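# Seat one blank on the fixture's two locating pins

## Task

Get a single blank onto both of the fixture's locating pins so that it sits level on the rest pads, and make sure the second blank is not on the fixture.

## Robot and tools

Robot: two UR-type arms over a table. left_arm carries a two-finger parallel gripper. right_arm carries a magnet gripper with a round face. Calibrated bases in the scene frame: left_arm at (+0.044, +0.386, +0.013) m, right_arm at (+0.039, -0.389, +0.013) m, both upright. Scene frame: origin at table-top height midway between the arms, +z up, +x out over the table, left_arm on the +y side. Image left and right do not match arm names. Cameras: cam_left_wrist and cam_right_wrist, each 896x504.

Frames: each arm reports its end_effector_position (m), end_effector_quat_wxyz, velocities and Hand target in its own base frame. Offsets run along that arm's base axes, and rotations turn about the Hand target position. left_arm's reference point sits between the closed finger pads; the fingers point along its +z and close along its y. Fingertips extend about 19 mm past that point when closed, 6 mm when open. right_arm's reference point is the centre of the magnet face, with its z pointing out of the face.

execute_actions(actions, cameras): actions is a list of actions. Each action is a table of 1 to 15 rows; each row lasts 1/30 s, and the last row repeats until 15 steps (0.5 s) are done. Every row is one list of 16 numbers covering both arms, each in [-1, 1], in this order: left dx, dy, dz, rx, ry, rz, gripper position, force_limit, speed, then right dx, dy, dz, rx, ry, rz, magnet. The six pose numbers per arm are offsets, not poses, measured from that arm's Hand target at the start of the action (every row counts from that same start, not from the row before). Scale: 1.0 = 0.6 m for dx, dy, dz and 180 degrees for the rotation vector rx, ry, rz. Sending the same offset again moves further. All six zeros re-command the current Hand target. The gripper and magnet numbers are absolute settings: position +1 fully open (85 mm), about -0.8 pads touching, -1 closes until blocked; force_limit and speed start at +1; speed is about 20 mm/s at -1, 85 at 0, 150 at +1. Slow closing at force_limit -1 holds a 40 mm part with about 30 N per pad, +1 about 100 N; fast closes from well open grip much harder (120 to 245 N). magnet: 1 on, 0 off. Because a 0 in these slots is itself a command, always resend the last values you want kept. An empty actions list just returns state and images. cameras: list of names, null or ["all"] for all, [] for none.

move(target, speed, blend, stop_force, zero, blocking, cameras): target is one 16-number row or a list of up to 15 rows, same layout and scale; every row is an offset from the same Hand targets, not from the previous row. speed: peak path speed in m/s, 0.002 to 3.6, default 0.25 (turns at twice that in rad/s); one value or one per row. blend: corner rounding in m for lists. stop_force: 3 to 120 N, one value for both arms, ends an arm's path when its wrist sensor feels that push against the motion; do not use it while turning the end effector or when backing away from something you press on. zero: with stop_force, re-zero before moving (default true). blocking=false returns after about 0.5 s and cannot be combined with stop_force. Paths are straight, do not avoid obstacles, and stop after 10 s. The result adds a move: line (done, off_target, moving, held, fault) plus limits such as paced (pose clipped) or held (steps withheld).

wait(seconds 0 to 10), stop() to brake a running move, zoom_image(camera, region [x0, y0, x1, y1] in pixels, at most 504 by 504), zero_wrist_force(arm), read_manual(section) for licence text, finished_scene(scene 1 to 3) to end the scene; the goal must hold with the robot gone.

Result lines: Joint positions, Joint torques (total drive output, weight included), Wrist force and Wrist torque along the end effector's own axes plus a peak line, velocities or "within noise". Gripper object_status: 0 moving, 1 blocked while opening, 2 blocked while closing (a grip), 3 reached the set position or fully closed. position_measured counts: 3 open, 78 = 60 mm, 130 = 40 mm, 180 = 20 mm, 230 pads touching. Magnet: magnet_out, magnet_back, and part_present (1 when steel covering the centre is within about 2.5 mm).

Magnet notes: rubber ring 48 mm across around a 31 mm steel centre recessed 1 mm. Full hold about 120 N on flat steel covering the centre; half at 1.5 mm gap, 9 % at 5 mm. Light parts can jump up from about 10 mm, so switching on just above a part works. Stop the face just short of contact; going a millimetre beyond can hit the force limit.

Motion limits: commanded orientation is clipped to 32 degrees from the measured one per step; the arm may settle short of its Hand target, so send the remaining distance as an offset. Commands lag 0.09 to 0.21 s and fast moves overshoot.

Avoid: net force near 150 N on any arm part or joint contact torque at 141 N m (shoulder, elbow) or 26.3 N m (wrists), which freezes the arm 10 s; pressing past a firm contact; hard grips on parts still resting on something; collisions between the arms or the two tools; paths sweeping near an arm's own base; dropping or releasing moving parts; anything leaving the table. Long holds or stretched reach heat motors (warning at 70 °C, braking at 85 °C). Loose objects may occasionally get nudged by outside pushes.

Each tool is called after ">>>" by a JSON object that holds its "fn" and its "kwargs".

## Session

>>> {"fn": "execute_actions", "kwargs": {"actions": []}}

Scene clock: 0.00 s.
left_arm: end_effector_position=(+0.2958, +0.4978, +0.3319) position_measured=3 object_status=3 end_effector_quat_wxyz=(-0.106, +0.149, +0.983, -0.021) | right_arm: end_effector_position=(+0.4243, -0.0191, +0.3698) magnet_out=0 magnet_back=1 part_present=0 end_effector_quat_wxyz=(-0.446, +0.886, -0.026, +0.125)
Joint positions: left_arm=[0.739 -1.316 1.251 -1.336 -1.433 1.028] | right_arm=[-0.762 -1.764 1.874 -1.114 -0.744 -0.957]
Joint velocities: within noise
Joint torques (N m): no reading
Motor temperatures (°C): left_arm=[30 24 27 29 37 30] | right_arm=[35 31 30 44 31 38]
Wrist force (N): no reading
Wrist torque (N m): no reading
Wrist force, peak (N): no reading
Hand target: left_arm +0.2958, +0.4978, +0.3319; -0.106, +0.149, +0.983, -0.021 | right_arm +0.4243, -0.0191, +0.3698; -0.446, +0.886, -0.026, +0.125

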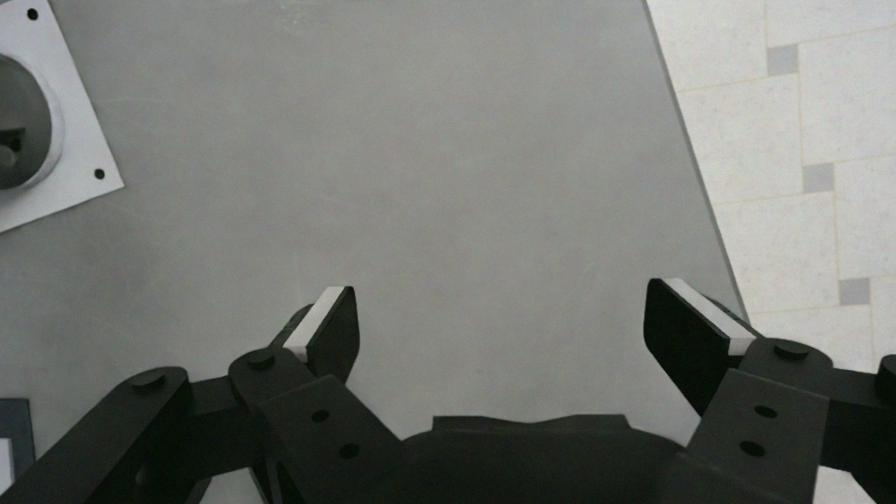

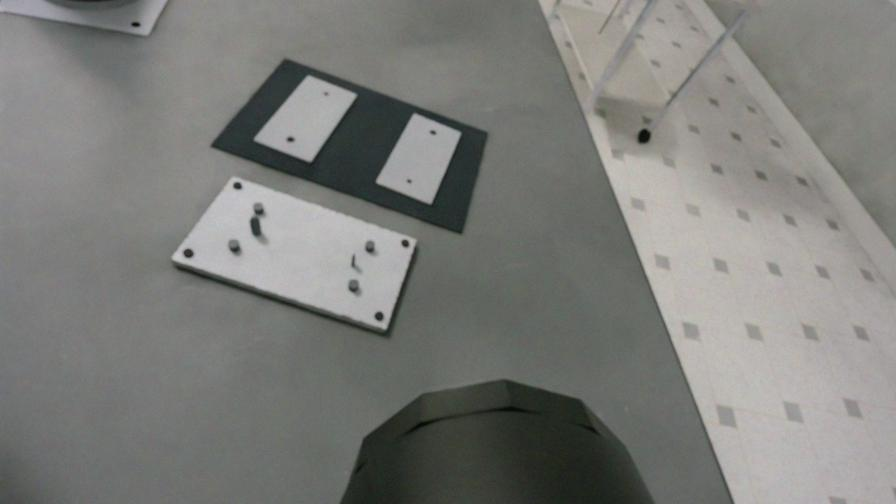

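>>> {"fn": "move", "kwargs": {"target": [0,0,0,0,0,0,1,1,1,0.01,0.7483,-0.1,-0.29,0.0972,-0.0121,0], "speed": 0.4, "cameras": ["cam_right_wrist"]}}

Scene clock: 2.77 s.
left_arm: end_effector_position=(+0.2958, +0.4978, +0.3319) position_measured=3 object_status=3 end_effector_quat_wxyz=(-0.106, +0.149, +0.983, -0.021) | right_arm: end_effector_position=(+0.4303, +0.4299, +0.3098) magnet_out=0 magnet_back=1 part_present=0 end_effector_quat_wxyz=(-0.001, +0.999, -0.050, +0.000)
Joint positions: left_arm=[0.739 -1.316 1.251 -1.336 -1.433 1.028] | right_arm=[0.563 -1.317 1.486 -1.741 -1.569 0.664]
Joint velocities: within noise
Joint torques (N m): left_arm=[0.03 -39.54 -25.33 -2.21 0.59 0.25] | right_arm=[8.65 -26.84 -34.65 -1.22 -1.46 1.38]
Motor temperatures (°C): left_arm=[30 24 27 29 37 30] | right_arm=[35 31 30 44 31 38]
Wrist force (N): left_arm=[0.0 0.0 -0.3] | right_arm=[-0.5 -1.2 -0.7]
Wrist torque (N m): left_arm=[0.00 0.00 0.00] | right_arm=[0.01 -0.04 -0.21]
Wrist force, peak (N): left_arm=[0.1 0.3 0.1] | right_arm=[-0.6 -3.0 0.1]
Hand target: left_arm +0.2958, +0.4978, +0.3319; -0.106, +0.149, +0.983, -0.021 | right_arm +0.4303, +0.4299, +0.3098; -0.001, +0.999, -0.050, +0.000
Off the commanded pose: left_arm 0.000 m, 0 deg | right_arm 0.000 m, 0 deg.
move: done
Images, in order (width x height): cam_right_wrist 896x504.

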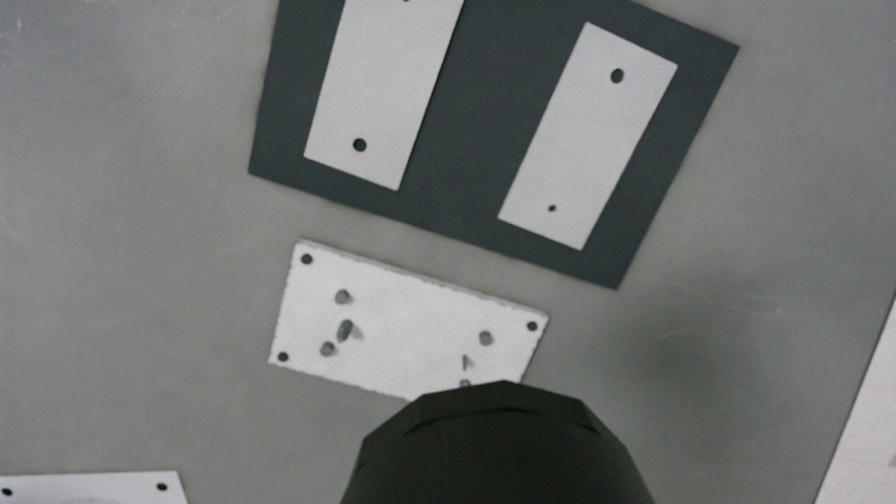

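>>> {"fn": "move", "kwargs": {"target": [0,0,0,0,0,0,1,1,1,-0.2040,-0.3303,-0.2667,0,0,-0.0994,0], "speed": 0.4, "cameras": ["cam_right_wrist"]}}

>>> {"fn": "zoom_image", "kwargs": {"camera": "cam_right_wrist", "region": [402, 36, 502, 136]}}

>>> {"fn": "move", "kwargs": {"target": [0,0,0,0,0,0,1,1,1,0.1762,-0.0645,0,0,0,0,0], "cameras": ["cam_right_wrist"]}}

>>> {"fn": "zoom_image", "kwargs": {"camera": "cam_right_wrist", "region": [402, 36, 502, 136]}}

Scene clock: 4.77 s.
left_arm: end_effector_position=(+0.2958, +0.4978, +0.3319) position_measured=3 object_status=3 end_effector_quat_wxyz=(-0.106, +0.149, +0.983, -0.021) | right_arm: end_effector_position=(+0.3080, +0.2318, +0.1498) magnet_out=0 magnet_back=1 part_present=0 end_effector_quat_wxyz=(-0.001, +0.979, -0.205, +0.000)
Joint positions: left_arm=[0.739 -1.316 1.251 -1.336 -1.433 1.028] | right_arm=[0.291 -1.691 2.339 -2.22 -1.569 0.704]
Joint velocities: within noise
Joint torques (N m): left_arm=[-0.33 -38.77 -25.57 -2.23 1.13 0.29] | right_arm=[-7.75 -22.65 -12.19 -4.67 1.46 -2.06]
Motor temperatures (°C): left_arm=[30 24 27 29 37 30] | right_arm=[35 31 30 44 31 38]
Wrist force (N): left_arm=[0.0 0.0 0.0] | right_arm=[-0.3 -1.2 -0.8]
Wrist torque (N m): left_arm=[-0.01 0.00 0.00] | right_arm=[-0.01 -0.01 -0.24]
Wrist force, peak (N): left_arm=[-0.2 -0.2 0.1] | right_arm=[0.2 -2.7 -1.6]
Hand target: left_arm +0.2958, +0.4978, +0.3319; -0.106, +0.149, +0.983, -0.021 | right_arm +0.3079, +0.2317, +0.1498; -0.001, +0.979, -0.205, +0.000
Off the commanded pose: left_arm 0.000 m, 0 deg | right_arm 0.000 m, 0 deg.
move: done
Images, in order (width x height): cam_right_wrist 896x504.

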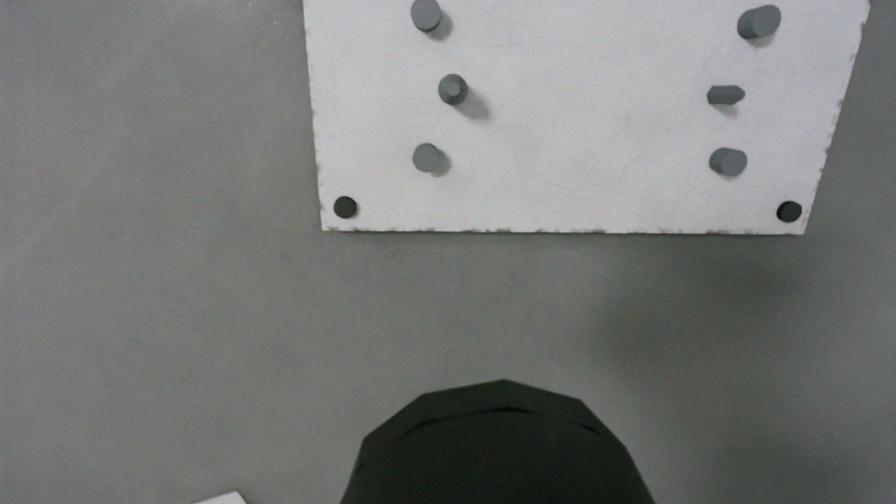

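Scaled by 5.040 from the camera's 896x504 image, which has a finer 1280x720 frame.

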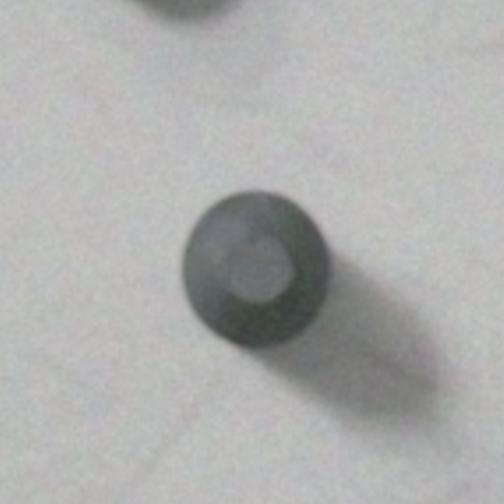

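Scene clock: 5.90 s.
left_arm: end_effector_position=(+0.2958, +0.4978, +0.3319) position_measured=3 object_status=3 end_effector_quat_wxyz=(-0.106, +0.149, +0.983, -0.021) | right_arm: end_effector_position=(+0.4135, +0.1930, +0.1498) magnet_out=0 magnet_back=1 part_present=0 end_effector_quat_wxyz=(-0.001, +0.979, -0.205, +0.000)
Joint positions: left_arm=[0.739 -1.316 1.251 -1.336 -1.433 1.028] | right_arm=[0.14 -1.511 2.166 -2.227 -1.569 0.552]
Joint velocities: within noise
Joint torques (N m): left_arm=[-2.33 -39.59 -25.92 -1.91 1.19 -0.04] | right_arm=[-7.33 -15.58 -29.8 -1.02 1.47 -2.12]
Motor temperatures (°C): left_arm=[30 24 27 29 37 30] | right_arm=[35 31 30 44 31 38]
Wrist force (N): left_arm=[0.1 -0.2 -0.2] | right_arm=[-0.4 -0.8 -0.7]
Wrist torque (N m): left_arm=[-0.03 -0.01 0.00] | right_arm=[0.02 -0.03 -0.23]
Wrist force, peak (N): left_arm=[-0.2 0.1 -0.2] | right_arm=[-1.9 -1.0 -0.8]
Hand target: left_arm +0.2958, +0.4978, +0.3319; -0.106, +0.149, +0.983, -0.021 | right_arm +0.4137, +0.1930, +0.1498; -0.001, +0.979, -0.205, +0.000
Off the commanded pose: left_arm 0.000 m, 0 deg | right_arm 0.000 m, 0 deg.
move: done
Images, in order (width x height): cam_right_wrist 896x504.

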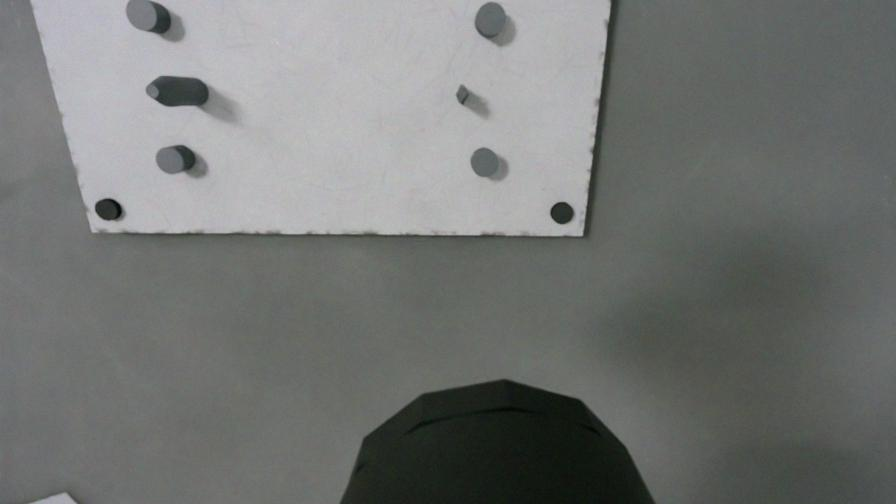

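Scaled by 5.040 from the camera's 896x504 image, which has a finer 1280x720 frame.

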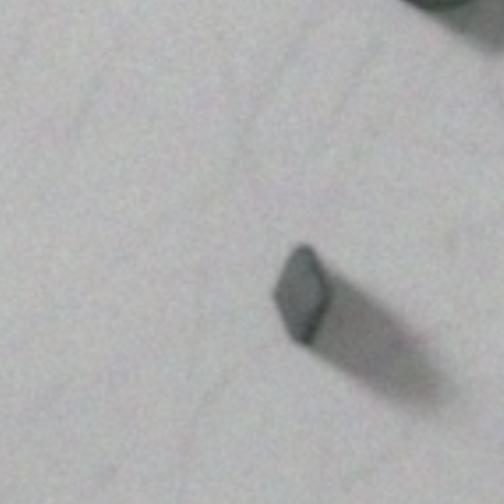

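>>> {"fn": "move", "kwargs": {"target": [0,0,0,0,0,0,1,1,1,0.1418,0.5338,0,0,0,-0.5167,0], "speed": 0.5, "cameras": ["cam_right_wrist"]}}

>>> {"fn": "zoom_image", "kwargs": {"camera": "cam_right_wrist", "region": [402, 36, 502, 136]}}

>>> {"fn": "move", "kwargs": {"target": [0,0,0,0,0,0,1,1,1,-0.0785,-0.1753,0,0,0,0,0], "cameras": ["cam_right_wrist"]}}

>>> {"fn": "zoom_image", "kwargs": {"camera": "cam_right_wrist", "region": [402, 36, 502, 136]}}

Scene clock: 8.83 s.
left_arm: end_effector_position=(+0.2958, +0.4978, +0.3319) position_measured=3 object_status=3 end_effector_quat_wxyz=(-0.106, +0.149, +0.983, -0.021) | right_arm: end_effector_position=(+0.4987, +0.5132, +0.1498) magnet_out=0 magnet_back=1 part_present=0 end_effector_quat_wxyz=(+0.001, -0.525, +0.851, -0.001)
Joint positions: left_arm=[0.739 -1.316 1.251 -1.336 -1.433 1.028] | right_arm=[0.613 -0.954 1.378 -1.996 -1.572 2.649]
Joint velocities: within noise
Joint torques (N m): left_arm=[-3.72 -39.95 -25.78 -2.17 1.55 0.25] | right_arm=[7.32 -39.6 -33.79 -1.28 -1.46 1.87]
Motor temperatures (°C): left_arm=[30 24 27 29 37 30] | right_arm=[35 31 30 44 31 38]
Wrist force (N): left_arm=[0.0 -0.2 -0.1] | right_arm=[-0.2 -0.7 -0.2]
Wrist torque (N m): left_arm=[-0.03 0.00 0.00] | right_arm=[0.06 -0.07 -0.24]
Wrist force, peak (N): left_arm=[-0.3 0.1 -0.1] | right_arm=[-1.5 -0.4 -0.7]
Hand target: left_arm +0.2958, +0.4978, +0.3319; -0.106, +0.149, +0.983, -0.021 | right_arm +0.4987, +0.5133, +0.1498; +0.000, -0.525, +0.851, -0.001
Off the commanded pose: left_arm 0.000 m, 0 deg | right_arm 0.000 m, 0 deg.
move: done
Images, in order (width x height): cam_right_wrist 896x504.

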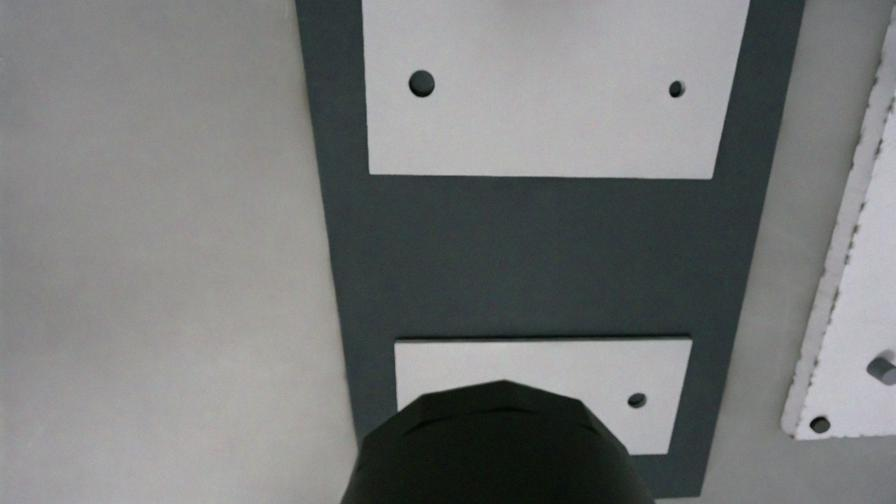

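Scaled by 5.040 from the camera's 896x504 image, which has a finer 1280x720 frame.

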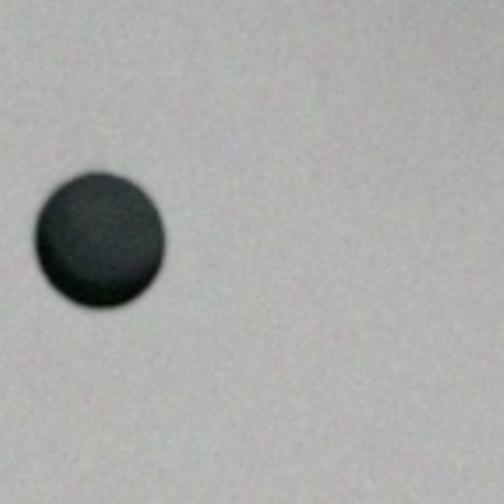

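Scene clock: 10.03 s.
left_arm: end_effector_position=(+0.2958, +0.4978, +0.3319) position_measured=3 object_status=3 end_effector_quat_wxyz=(-0.106, +0.149, +0.983, -0.021) | right_arm: end_effector_position=(+0.4517, +0.4082, +0.1498) magnet_out=0 magnet_back=1 part_present=0 end_effector_quat_wxyz=(+0.000, -0.525, +0.851, -0.001)
Joint positions: left_arm=[0.739 -1.316 1.251 -1.336 -1.433 1.028] | right_arm=[0.515 -1.181 1.739 -2.13 -1.572 2.551]
Joint velocities: within noise
Joint torques (N m): left_arm=[-3.47 -38.39 -26.07 -2.02 1.53 0.31] | right_arm=[-8.59 -46.49 -12.28 -4.63 1.2 -1.94]
Motor temperatures (°C): left_arm=[30 24 27 29 37 30] | right_arm=[35 31 30 44 31 38]
Wrist force (N): left_arm=[-0.1 0.0 0.1] | right_arm=[-0.1 -0.9 -0.3]
Wrist torque (N m): left_arm=[0.00 0.02 0.00] | right_arm=[0.04 -0.08 -0.22]
Wrist force, peak (N): left_arm=[-0.3 0.0 -0.2] | right_arm=[-1.8 -0.6 -0.4]
Hand target: left_arm +0.2958, +0.4978, +0.3319; -0.106, +0.149, +0.983, -0.021 | right_arm +0.4516, +0.4081, +0.1498; +0.000, -0.525, +0.851, -0.001
Off the commanded pose: left_arm 0.000 m, 0 deg | right_arm 0.000 m, 0 deg.
move: done
Images, in order (width x height): cam_right_wrist 896x504.

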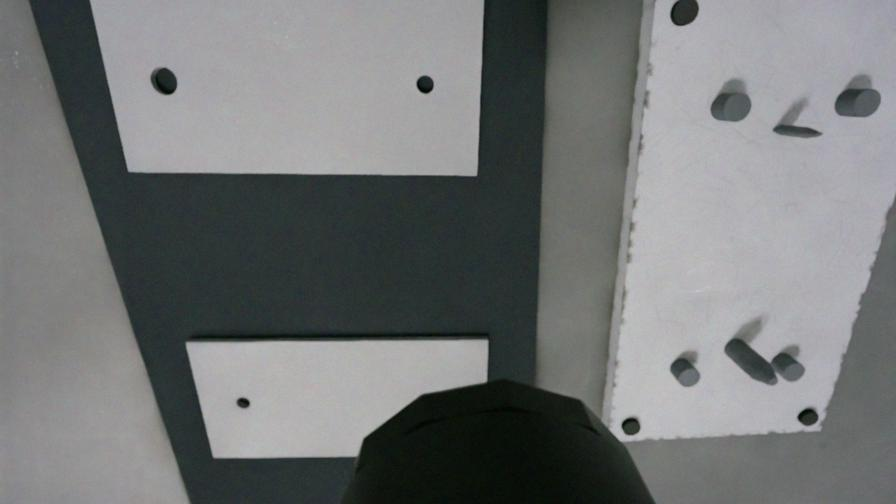

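Scaled by 5.040 from the camera's 896x504 image, which has a finer 1280x720 frame.

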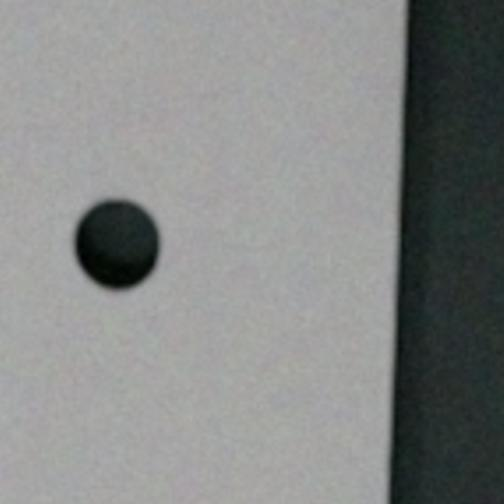

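>>> {"fn": "move", "kwargs": {"target": [[0,0,0,0,0,0,1,1,1,0.1432,0.0782,-0.1,0,0,0,0],[0,0,0,0,0,0,1,1,1,0.1432,0.0782,-0.245,0,0,0,0]], "speed": 0.2, "cameras": ["cam_right_wrist"]}}

>>> {"fn": "move", "kwargs": {"target": [0,0,0,0,0,0,1,1,1,0,0,-0.04,0,0,0,0], "speed": 0.005, "stop_force": 5, "cameras": ["cam_right_wrist"]}}

>>> {"fn": "move", "kwargs": {"target": [0,0,0,0,0,0,1,1,1,0,0,0,0,0,0,1], "cameras": ["cam_right_wrist"]}}

Scene clock: 12.60 s.
left_arm: end_effector_position=(+0.2958, +0.4978, +0.3319) position_measured=3 object_status=3 end_effector_quat_wxyz=(-0.106, +0.149, +0.983, -0.021) | right_arm: end_effector_position=(+0.5375, +0.4550, +0.0030) magnet_out=0 magnet_back=1 part_present=0 end_effector_quat_wxyz=(+0.000, -0.525, +0.851, -0.001)
Joint positions: left_arm=[0.739 -1.316 1.251 -1.336 -1.433 1.028] | right_arm=[0.512 -0.786 1.519 -2.305 -1.572 2.548]
Joint velocities: within noise
Joint torques (N m): left_arm=[-4.03 -38.07 -25.95 -1.99 1.39 0.18] | right_arm=[7.82 -41.82 -28.22 -4.5 -0.59 1.53]
Motor temperatures (°C): left_arm=[30 24 27 29 37 30] | right_arm=[35 31 30 44 31 38]
Wrist force (N): left_arm=[0.1 0.0 0.0] | right_arm=[-0.5 -0.2 -0.8]
Wrist torque (N m): left_arm=[-0.01 -0.02 0.00] | right_arm=[0.09 -0.04 -0.23]
Wrist force, peak (N): left_arm=[-0.1 -0.3 0.3] | right_arm=[-0.7 -1.2 -1.6]
Hand target: left_arm +0.2958, +0.4978, +0.3319; -0.106, +0.149, +0.983, -0.021 | right_arm +0.5376, +0.4550, +0.0028; +0.000, -0.525, +0.851, -0.001
Off the commanded pose: left_arm 0.000 m, 0 deg | right_arm 0.000 m, 0 deg.
move: done
Images, in order (width x height): cam_right_wrist 896x504.

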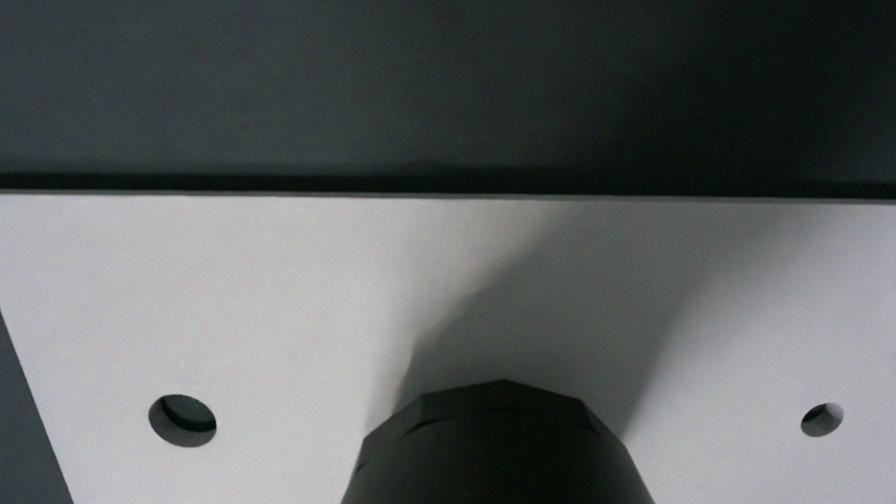

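Scene clock: 15.53 s.
left_arm: end_effector_position=(+0.2958, +0.4978, +0.3319) position_measured=3 object_status=3 end_effector_quat_wxyz=(-0.106, +0.149, +0.983, -0.021) | right_arm: end_effector_position=(+0.5376, +0.4550, -0.0063) magnet_out=0 magnet_back=1 part_present=0 end_effector_quat_wxyz=(+0.000, -0.525, +0.851, -0.001)
Joint positions: left_arm=[0.739 -1.316 1.251 -1.336 -1.433 1.028] | right_arm=[0.512 -0.772 1.521 -2.321 -1.572 2.548]
Joint velocities: within noise
Joint torques (N m): left_arm=[-5.31 -39.61 -24.45 -1.81 1.56 0] | right_arm=[8.3 -53.79 -16.23 -0.91 1.28 1.56]
Motor temperatures (°C): left_arm=[30 24 27 29 37 30] | right_arm=[35 31 30 44 31 38]
Wrist force (N): left_arm=[0.1 -0.1 0.2] | right_arm=[3.4 0.7 -8.9]
Wrist torque (N m): left_arm=[-0.03 -0.02 0.00] | right_arm=[-0.06 -0.15 -0.28]
Wrist force, peak (N): left_arm=[-0.1 0.0 0.4] | right_arm=[10.3 4.1 -17.8]
Hand target: left_arm +0.2958, +0.4978, +0.3319; -0.106, +0.149, +0.983, -0.021 | right_arm +0.5376, +0.4550, -0.0063; +0.000, -0.525, +0.851, -0.001 (not the last commanded pose)
Off the commanded pose: left_arm 0.000 m, 0 deg | right_arm 0.015 m, 0 deg.
move: contact (right_arm)
Images, in order (width x height): cam_right_wrist 896x504.

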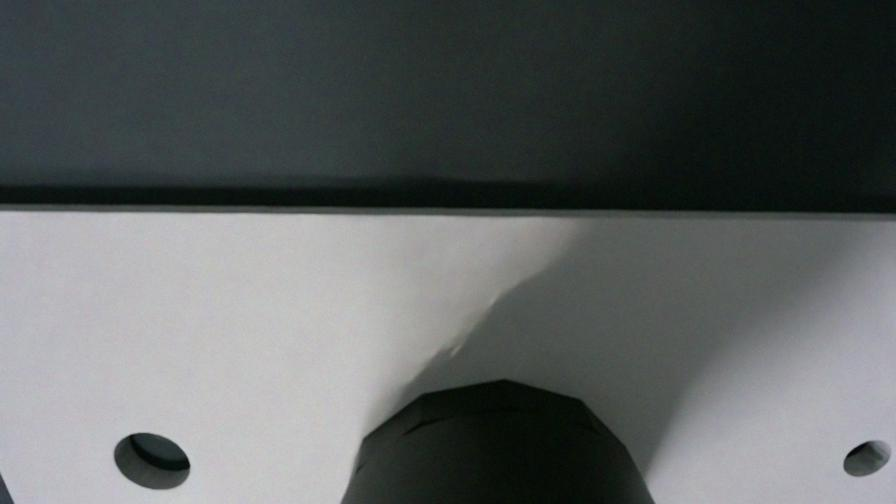

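Scene clock: 16.03 s.
left_arm: end_effector_position=(+0.2958, +0.4978, +0.3319) position_measured=3 object_status=3 end_effector_quat_wxyz=(-0.106, +0.149, +0.983, -0.021) | right_arm: end_effector_position=(+0.5376, +0.4550, -0.0063) magnet_out=1 magnet_back=0 part_present=1 end_effector_quat_wxyz=(+0.000, -0.525, +0.851, -0.001)
Joint positions: left_arm=[0.739 -1.316 1.251 -1.336 -1.433 1.028] | right_arm=[0.512 -0.772 1.521 -2.321 -1.572 2.548]
Joint velocities: within noise
Joint torques (N m): left_arm=[-6.29 -40.42 -25.68 -1.74 1.5 0.09] | right_arm=[7.49 -54.19 -18.67 -1.25 0.61 1.44]
Motor temperatures (°C): left_arm=[30 24 27 29 37 30] | right_arm=[35 31 30 44 31 38]
Wrist force (N): left_arm=[-0.3 0.0 0.1] | right_arm=[0.2 -0.9 -1.8]
Wrist torque (N m): left_arm=[-0.01 0.04 0.00] | right_arm=[-0.09 -0.33 -0.21]
Wrist force, peak (N): left_arm=[-0.3 0.0 0.1] | right_arm=[2.4 0.1 -8.0]
Hand target: left_arm +0.2958, +0.4978, +0.3319; -0.106, +0.149, +0.983, -0.021 | right_arm +0.5376, +0.4550, -0.0063; +0.000, -0.525, +0.851, -0.001
Off the commanded pose: left_arm 0.000 m, 0 deg | right_arm 0.000 m, 0 deg.
move: done
Images, in order (width x height): cam_right_wrist 896x504.

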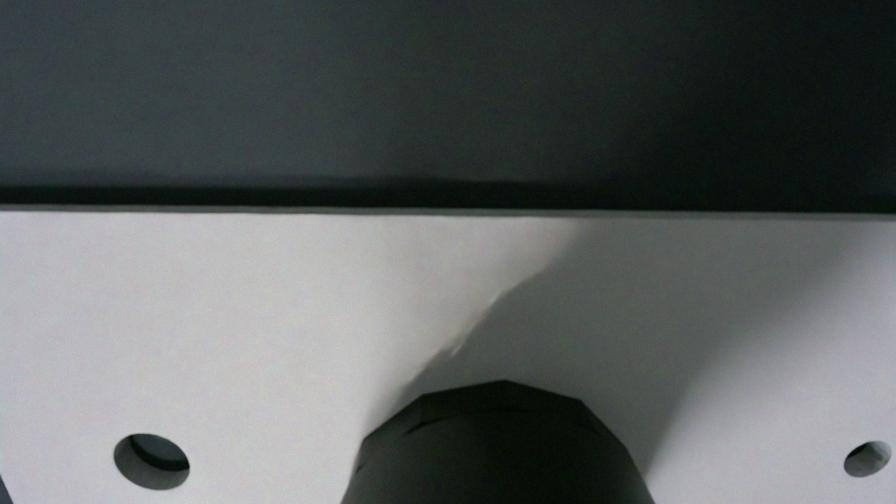

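>>> {"fn": "move", "kwargs": {"target": [0,0,0,0,0,0,1,1,1,0,0,0.18,0,0,0,1], "speed": 0.12, "cameras": []}}

>>> {"fn": "move", "kwargs": {"target": [0,0,0,0,0,0,1,1,1,-0.2687,-0.3135,0,0,0,0.5178,1], "speed": 0.3, "cameras": ["cam_right_wrist"]}}

>>> {"fn": "move", "kwargs": {"target": [0,0,0,0,0,0,1,1,1,0,0,-0.095,0,0,0,1], "speed": 0.08, "cameras": []}}

>>> {"fn": "move", "kwargs": {"target": [0,0,0,0,0,0,1,1,1,0,0,-0.0167,0,0,0,1], "speed": 0.01, "stop_force": 5, "cameras": ["cam_right_wrist"]}}

>>> {"fn": "zoom_image", "kwargs": {"camera": "cam_right_wrist", "region": [98, 414, 218, 504]}}

>>> {"fn": "zoom_image", "kwargs": {"camera": "cam_right_wrist", "region": [790, 414, 896, 494]}}

Scene clock: 17.77 s.
left_arm: end_effector_position=(+0.2958, +0.4978, +0.3319) position_measured=3 object_status=3 end_effector_quat_wxyz=(-0.106, +0.149, +0.983, -0.021) | right_arm: end_effector_position=(+0.5375, +0.4551, +0.1016) magnet_out=1 magnet_back=0 part_present=1 end_effector_quat_wxyz=(+0.000, -0.525, +0.851, -0.001)
Joint positions: left_arm=[0.739 -1.316 1.251 -1.336 -1.433 1.028] | right_arm=[0.513 -0.925 1.467 -2.114 -1.572 2.548]
Joint velocities: within noise
Joint torques (N m): left_arm=[-5.62 -41.12 -26.87 -1.7 1.43 -0.12] | right_arm=[-6.4 -58.3 -34.44 -1.61 0.63 -1.31]
Motor temperatures (°C): left_arm=[30 24 27 29 37 30] | right_arm=[35 31 30 44 31 38]
Wrist force (N): left_arm=[-0.1 0.0 0.1] | right_arm=[-0.4 -0.5 3.2]
Wrist torque (N m): left_arm=[-0.01 0.01 0.00] | right_arm=[0.03 -0.08 -0.23]
Wrist force, peak (N): left_arm=[0.1 0.2 0.2] | right_arm=[0.1 -0.6 5.3]
Hand target: left_arm +0.2958, +0.4978, +0.3319; -0.106, +0.149, +0.983, -0.021 | right_arm +0.5376, +0.4550, +0.1017; +0.000, -0.525, +0.851, -0.001
Off the commanded pose: left_arm 0.000 m, 0 deg | right_arm 0.000 m, 0 deg.
move: done
No camera images: "cameras" was empty.

Scene clock: 21.20 s.
left_arm: end_effector_position=(+0.2958, +0.4978, +0.3319) position_measured=3 object_status=3 end_effector_quat_wxyz=(-0.106, +0.149, +0.983, -0.021) | right_arm: end_effector_position=(+0.3764, +0.2670, +0.1017) magnet_out=1 magnet_back=0 part_present=1 end_effector_quat_wxyz=(-0.001, +0.979, -0.203, +0.000)
Joint positions: left_arm=[0.739 -1.316 1.251 -1.336 -1.433 1.028] | right_arm=[0.323 -1.407 2.21 -2.375 -1.569 0.733]
Joint velocities: within noise
Joint torques (N m): left_arm=[-6.87 -40.95 -27.74 -1.54 1.38 0.18] | right_arm=[-8.18 -35.2 -10.18 -5.09 1.37 -1.81]
Motor temperatures (°C): left_arm=[30 24 27 29 37 30] | right_arm=[35 31 30 44 31 38]
Wrist force (N): left_arm=[-0.1 -0.1 0.0] | right_arm=[0.3 -1.1 3.5]
Wrist torque (N m): left_arm=[-0.01 0.01 0.01] | right_arm=[0.01 -0.13 -0.25]
Wrist force, peak (N): left_arm=[-0.3 0.0 -0.3] | right_arm=[0.0 -1.4 3.7]
Hand target: left_arm +0.2958, +0.4978, +0.3319; -0.106, +0.149, +0.983, -0.021 | right_arm +0.3763, +0.2669, +0.1017; -0.001, +0.979, -0.203, +0.000
Off the commanded pose: left_arm 0.000 m, 0 deg | right_arm 0.000 m, 0 deg.
move: done
Images, in order (width x height): cam_right_wrist 896x504.

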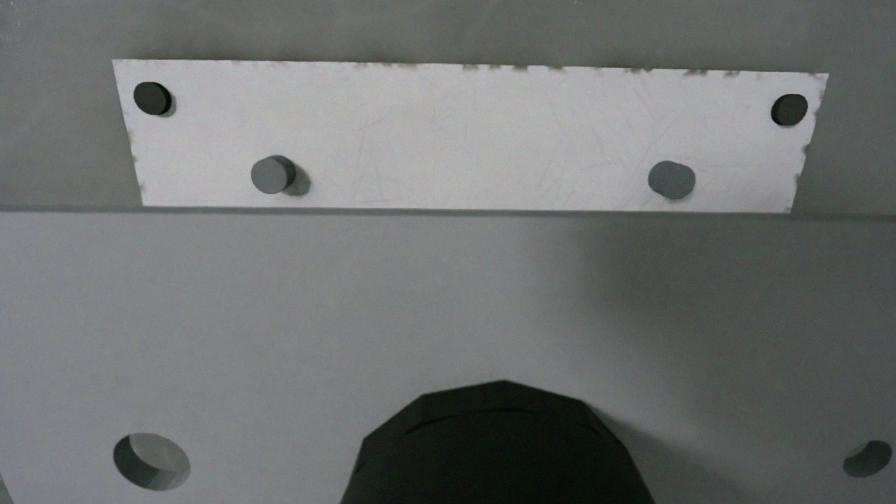

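Scene clock: 22.50 s.
left_arm: end_effector_position=(+0.2958, +0.4978, +0.3319) position_measured=3 object_status=3 end_effector_quat_wxyz=(-0.106, +0.149, +0.983, -0.021) | right_arm: end_effector_position=(+0.3764, +0.2669, +0.0448) magnet_out=1 magnet_back=0 part_present=1 end_effector_quat_wxyz=(-0.001, +0.979, -0.203, +0.000)
Joint positions: left_arm=[0.739 -1.316 1.251 -1.336 -1.433 1.028] | right_arm=[0.323 -1.275 2.257 -2.554 -1.569 0.732]
Joint velocities: within noise
Joint torques (N m): left_arm=[-8.87 -39.71 -24.46 -1.39 1.55 0.17] | right_arm=[7.58 -22.97 -6.06 -5.25 1.33 1.38]
Motor temperatures (°C): left_arm=[30 24 27 29 37 30] | right_arm=[35 31 30 44 31 38]
Wrist force (N): left_arm=[-0.1 0.1 -0.2] | right_arm=[0.1 -0.9 3.2]
Wrist torque (N m): left_arm=[0.02 0.02 0.00] | right_arm=[-0.01 -0.11 -0.25]
Wrist force, peak (N): left_arm=[-0.3 0.0 -0.2] | right_arm=[0.1 -0.9 4.2]
Hand target: left_arm +0.2958, +0.4978, +0.3319; -0.106, +0.149, +0.983, -0.021 | right_arm +0.3763, +0.2669, +0.0447; -0.001, +0.979, -0.203, +0.000
Off the commanded pose: left_arm 0.000 m, 0 deg | right_arm 0.000 m, 0 deg.
move: done
No camera images: "cameras" was empty.

Scene clock: 24.40 s.
left_arm: end_effector_position=(+0.2958, +0.4978, +0.3319) position_measured=3 object_status=3 end_effector_quat_wxyz=(-0.106, +0.149, +0.983, -0.021) | right_arm: end_effector_position=(+0.3763, +0.2669, +0.0347) magnet_out=1 magnet_back=0 part_present=1 end_effector_quat_wxyz=(-0.001, +0.979, -0.203, +0.000)
Joint positions: left_arm=[0.739 -1.316 1.251 -1.336 -1.433 1.028] | right_arm=[0.323 -1.249 2.263 -2.586 -1.569 0.732]
Joint velocities: within noise
Joint torques (N m): left_arm=[-9.47 -41.76 -27.27 -1.25 1.4 0.29] | right_arm=[7.34 -23.07 -6.89 -4.81 1.16 1.23]
Motor temperatures (°C): left_arm=[30 24 27 29 37 30] | right_arm=[35 31 30 44 31 38]
Wrist force (N): left_arm=[-0.1 0.0 0.0] | right_arm=[0.3 -1.1 3.5]
Wrist torque (N m): left_arm=[-0.01 0.02 0.00] | right_arm=[-0.03 -0.11 -0.24]
Wrist force, peak (N): left_arm=[-0.3 -0.1 0.1] | right_arm=[0.3 -1.2 3.8]
Hand target: left_arm +0.2958, +0.4978, +0.3319; -0.106, +0.149, +0.983, -0.021 | right_arm +0.3763, +0.2669, +0.0347; -0.001, +0.979, -0.203, +0.000
Off the commanded pose: left_arm 0.000 m, 0 deg | right_arm 0.000 m, 0 deg.
move: done
Images, in order (width x height): cam_right_wrist 896x504.

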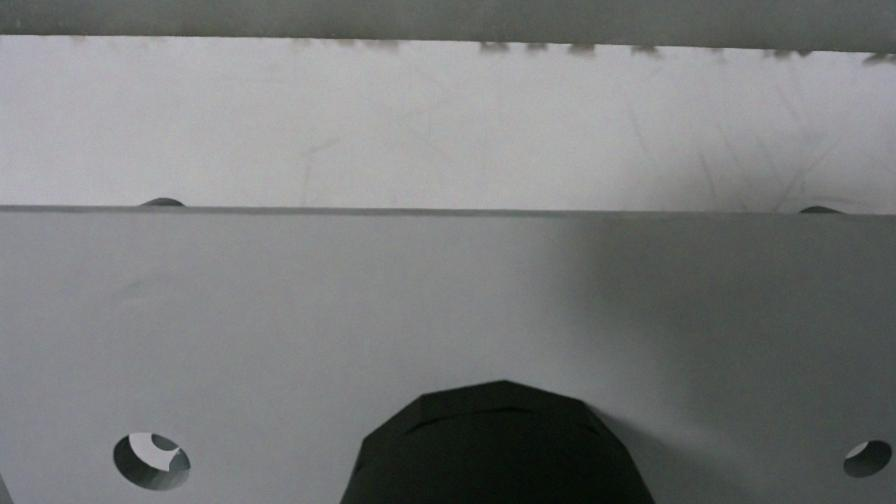

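Scaled by 4.200 from the camera's 896x504 image, which has a finer 1280x720 frame.

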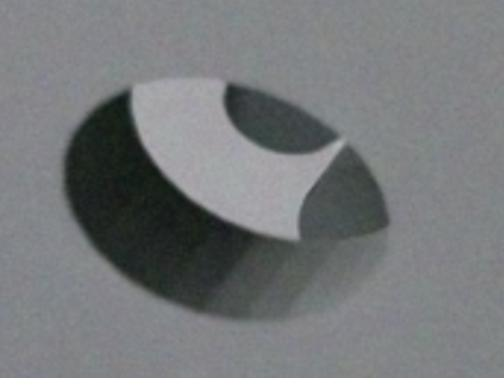

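Scaled by 4.755 from the camera's 896x504 image, which has a finer 1280x720 frame.

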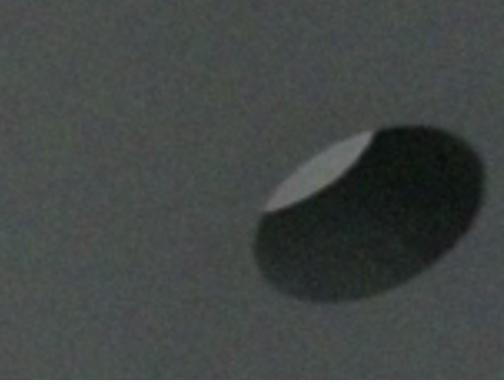

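>>> {"fn": "move", "kwargs": {"target": [0,0,0,0,0,0,1,1,1,0,0,-0.0058,0,0,0,1], "speed": 0.008, "stop_force": 5, "cameras": ["cam_right_wrist"]}}

>>> {"fn": "zoom_image", "kwargs": {"camera": "cam_right_wrist", "region": [98, 414, 218, 504]}}

Scene clock: 25.83 s.
left_arm: end_effector_position=(+0.2958, +0.4978, +0.3319) position_measured=3 object_status=3 end_effector_quat_wxyz=(-0.106, +0.149, +0.983, -0.021) | right_arm: end_effector_position=(+0.3763, +0.2669, +0.0312) magnet_out=1 magnet_back=0 part_present=1 end_effector_quat_wxyz=(-0.001, +0.979, -0.203, +0.000)
Joint positions: left_arm=[0.739 -1.316 1.251 -1.336 -1.433 1.028] | right_arm=[0.323 -1.24 2.265 -2.597 -1.569 0.732]
Joint velocities: within noise
Joint torques (N m): left_arm=[-10.29 -40.75 -26.38 -0.79 1.41 0.14] | right_arm=[6.44 -23.57 -6.52 -5.07 1.12 1.4]
Motor temperatures (°C): left_arm=[30 24 27 29 37 30] | right_arm=[35 31 30 44 31 38]
Wrist force (N): left_arm=[-0.2 0.0 0.0] | right_arm=[0.2 -1.2 3.2]
Wrist torque (N m): left_arm=[0.00 0.03 0.00] | right_arm=[-0.04 -0.09 -0.25]
Wrist force, peak (N): left_arm=[0.0 0.2 -0.3] | right_arm=[0.2 -1.2 3.8]
Hand target: left_arm +0.2958, +0.4978, +0.3319; -0.106, +0.149, +0.983, -0.021 | right_arm +0.3763, +0.2669, +0.0312; -0.001, +0.979, -0.203, +0.000
Off the commanded pose: left_arm 0.000 m, 0 deg | right_arm 0.000 m, 0 deg.
move: done
Images, in order (width x height): cam_right_wrist 896x504.

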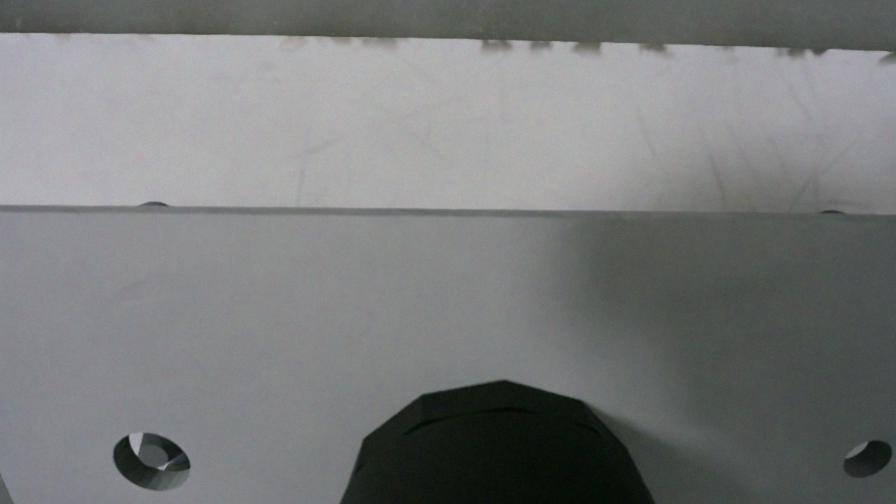

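Scaled by 4.200 from the camera's 896x504 image, which has a finer 1280x720 frame.

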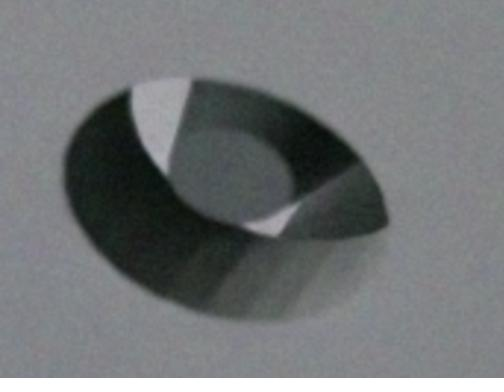

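>>> {"fn": "move", "kwargs": {"target": [0,0,0,0,0,0,1,1,1,-0.0011,0.0004,0,0,0,0,1], "speed": 0.01, "cameras": []}}

>>> {"fn": "move", "kwargs": {"target": [0,0,0,0,0,0,1,1,1,0,0,-0.0133,0,0,0,1], "speed": 0.006, "stop_force": 6, "cameras": ["cam_right_wrist"]}}

>>> {"fn": "zoom_image", "kwargs": {"camera": "cam_right_wrist", "region": [98, 414, 218, 504]}}

>>> {"fn": "zoom_image", "kwargs": {"camera": "cam_right_wrist", "region": [790, 414, 896, 494]}}

Scene clock: 26.77 s.
left_arm: end_effector_position=(+0.2958, +0.4978, +0.3319) position_measured=3 object_status=3 end_effector_quat_wxyz=(-0.106, +0.149, +0.983, -0.021) | right_arm: end_effector_position=(+0.3757, +0.2672, +0.0312) magnet_out=1 magnet_back=0 part_present=1 end_effector_quat_wxyz=(-0.001, +0.979, -0.203, +0.000)
Joint positions: left_arm=[0.739 -1.316 1.251 -1.336 -1.433 1.028] | right_arm=[0.324 -1.24 2.266 -2.598 -1.569 0.733]
Joint velocities: within noise
Joint torques (N m): left_arm=[-9.73 -40.89 -27.37 -1.23 1.32 0.24] | right_arm=[7.96 -38.24 -6.53 -5.09 0.9 1.69]
Motor temperatures (°C): left_arm=[30 24 27 29 37 30] | right_arm=[35 31 30 44 31 38]
Wrist force (N): left_arm=[-0.1 0.0 -0.1] | right_arm=[0.3 -1.2 3.4]
Wrist torque (N m): left_arm=[-0.01 0.01 0.01] | right_arm=[-0.04 -0.11 -0.25]
Wrist force, peak (N): left_arm=[-0.2 0.0 0.2] | right_arm=[0.3 -1.2 3.7]
Hand target: left_arm +0.2958, +0.4978, +0.3319; -0.106, +0.149, +0.983, -0.021 | right_arm +0.3757, +0.2672, +0.0312; -0.001, +0.979, -0.203, +0.000
Off the commanded pose: left_arm 0.000 m, 0 deg | right_arm 0.000 m, 0 deg.
move: done
No camera images: "cameras" was empty.

Scene clock: 28.90 s.
left_arm: end_effector_position=(+0.2958, +0.4978, +0.3319) position_measured=3 object_status=3 end_effector_quat_wxyz=(-0.106, +0.149, +0.983, -0.021) | right_arm: end_effector_position=(+0.3757, +0.2672, +0.0233) magnet_out=1 magnet_back=0 part_present=1 end_effector_quat_wxyz=(-0.001, +0.979, -0.203, +0.000)
Joint positions: left_arm=[0.739 -1.316 1.251 -1.336 -1.433 1.028] | right_arm=[0.324 -1.219 2.27 -2.623 -1.569 0.733]
Joint velocities: within noise
Joint torques (N m): left_arm=[-8.95 -42.54 -26.04 -1.03 1.54 0.05] | right_arm=[6.87 -21.89 -10.77 -6.36 0.94 1.68]
Motor temperatures (°C): left_arm=[30 24 27 29 37 30] | right_arm=[35 31 30 44 31 38]
Wrist force (N): left_arm=[0.0 0.0 0.0] | right_arm=[-4.5 5.9 -1.5]
Wrist torque (N m): left_arm=[0.00 0.00 0.00] | right_arm=[-0.04 -0.40 -0.68]
Wrist force, peak (N): left_arm=[0.0 0.3 -0.2] | right_arm=[-4.7 6.2 -0.7]
Hand target: left_arm +0.2958, +0.4978, +0.3319; -0.106, +0.149, +0.983, -0.021 | right_arm +0.3757, +0.2672, +0.0233; -0.001, +0.979, -0.203, +0.000
Off the commanded pose: left_arm 0.000 m, 0 deg | right_arm 0.000 m, 0 deg.
move: done
Images, in order (width x height): cam_right_wrist 896x504.

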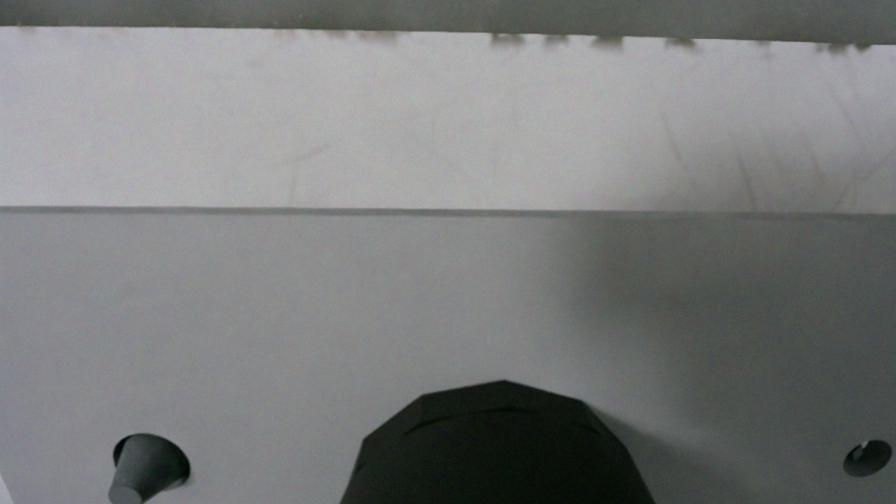

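Scaled by 4.200 from the camera's 896x504 image, which has a finer 1280x720 frame.

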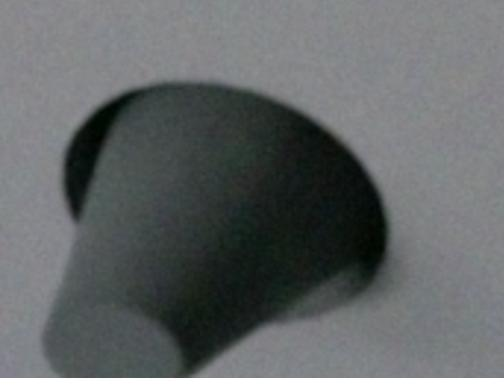

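Scaled by 4.755 from the camera's 896x504 image, which has a finer 1280x720 frame.

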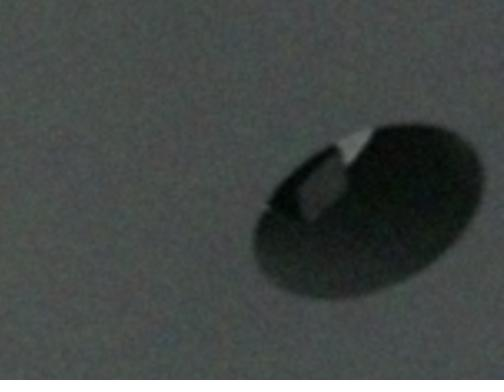

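>>> {"fn": "move", "kwargs": {"target": [0,0,0,0,0,0,1,1,1,-0.001,-0.00065,0.0005,0,0,0,1], "speed": 0.01, "cameras": []}}

>>> {"fn": "move", "kwargs": {"target": [0,0,0,0,0,0,1,1,1,0,0,-0.008,0,0,0,1], "speed": 0.006, "stop_force": 8, "cameras": ["cam_right_wrist"]}}

>>> {"fn": "zoom_image", "kwargs": {"camera": "cam_right_wrist", "region": [98, 414, 218, 504]}}

>>> {"fn": "zoom_image", "kwargs": {"camera": "cam_right_wrist", "region": [790, 414, 896, 494]}}

Scene clock: 29.77 s.
left_arm: end_effector_position=(+0.2958, +0.4978, +0.3319) position_measured=3 object_status=3 end_effector_quat_wxyz=(-0.106, +0.149, +0.983, -0.021) | right_arm: end_effector_position=(+0.3752, +0.2668, +0.0236) magnet_out=1 magnet_back=0 part_present=1 end_effector_quat_wxyz=(-0.001, +0.979, -0.203, +0.000)
Joint positions: left_arm=[0.739 -1.316 1.251 -1.336 -1.433 1.028] | right_arm=[0.324 -1.221 2.272 -2.623 -1.569 0.733]
Joint velocities: within noise
Joint torques (N m): left_arm=[-8.8 -39.46 -26.04 -0.81 1.58 0.11] | right_arm=[-7.02 -39.64 -1.48 -1.09 0.31 -2.36]
Motor temperatures (°C): left_arm=[30 24 27 29 37 30] | right_arm=[35 31 30 44 31 38]
Wrist force (N): left_arm=[0.1 0.0 -0.1] | right_arm=[6.1 -9.4 7.1]
Wrist torque (N m): left_arm=[0.00 -0.02 0.00] | right_arm=[-0.05 0.15 0.20]
Wrist force, peak (N): left_arm=[0.3 0.0 0.2] | right_arm=[6.1 -9.4 7.1]
Hand target: left_arm +0.2958, +0.4978, +0.3319; -0.106, +0.149, +0.983, -0.021 | right_arm +0.3751, +0.2668, +0.0236; -0.001, +0.979, -0.203, +0.000
Off the commanded pose: left_arm 0.000 m, 0 deg | right_arm 0.000 m, 0 deg.
move: done
No camera images: "cameras" was empty.

Scene clock: 31.30 s.
left_arm: end_effector_position=(+0.2958, +0.4978, +0.3319) position_measured=3 object_status=3 end_effector_quat_wxyz=(-0.106, +0.149, +0.983, -0.021) | right_arm: end_effector_position=(+0.3751, +0.2668, +0.0188) magnet_out=1 magnet_back=0 part_present=1 end_effector_quat_wxyz=(-0.001, +0.979, -0.203, +0.000)
Joint positions: left_arm=[0.739 -1.316 1.251 -1.336 -1.433 1.028] | right_arm=[0.324 -1.209 2.274 -2.637 -1.569 0.733]
Joint velocities: within noise
Joint torques (N m): left_arm=[-9.35 -41.22 -26.42 -0.9 1.61 0.05] | right_arm=[-6.63 -31.45 -3.16 0.93 0.3 -2.17]
Motor temperatures (°C): left_arm=[30 24 27 29 37 30] | right_arm=[35 31 30 44 31 38]
Wrist force (N): left_arm=[0.0 0.1 0.2] | right_arm=[6.9 -10.5 -1.0]
Wrist torque (N m): left_arm=[0.01 0.01 0.01] | right_arm=[0.03 -0.30 0.09]
Wrist force, peak (N): left_arm=[0.0 -0.1 -0.3] | right_arm=[6.8 -10.2 7.9]
Hand target: left_arm +0.2958, +0.4978, +0.3319; -0.106, +0.149, +0.983, -0.021 | right_arm +0.3751, +0.2668, +0.0189; -0.001, +0.979, -0.203, +0.000
Off the commanded pose: left_arm 0.000 m, 0 deg | right_arm 0.000 m, 0 deg.
move: contact (right_arm)
Images, in order (width x height): cam_right_wrist 896x504.

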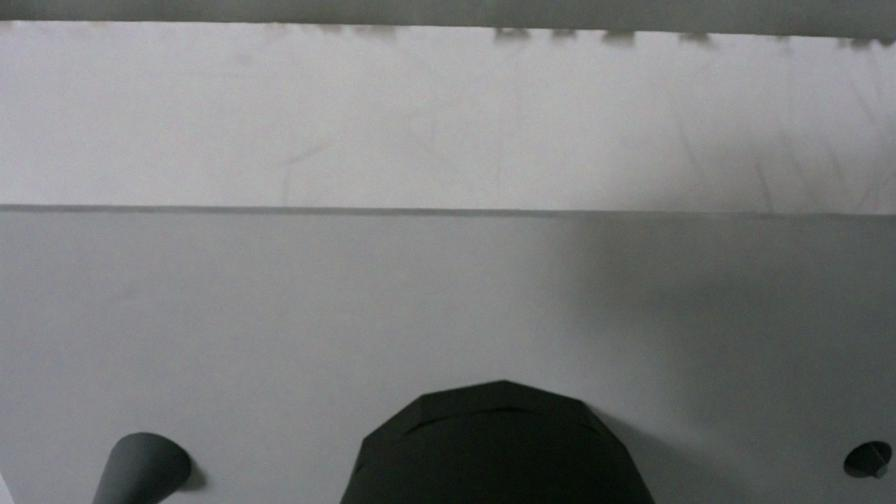

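Scaled by 4.200 from the camera's 896x504 image, which has a finer 1280x720 frame.

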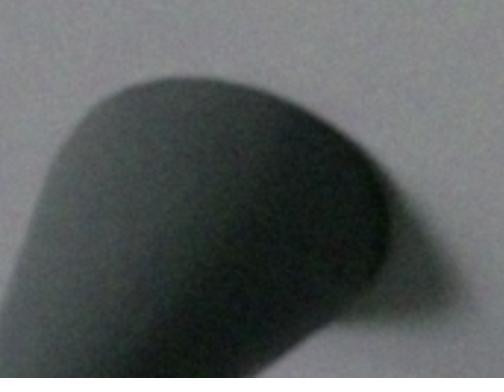

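Scaled by 4.755 from the camera's 896x504 image, which has a finer 1280x720 frame.

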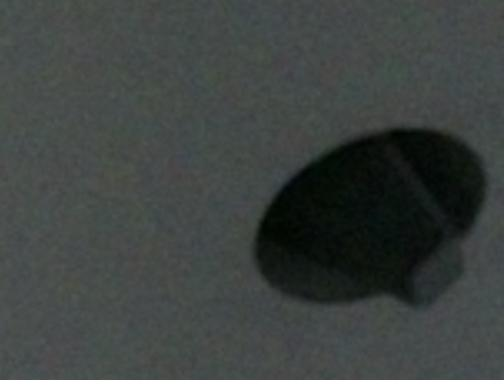

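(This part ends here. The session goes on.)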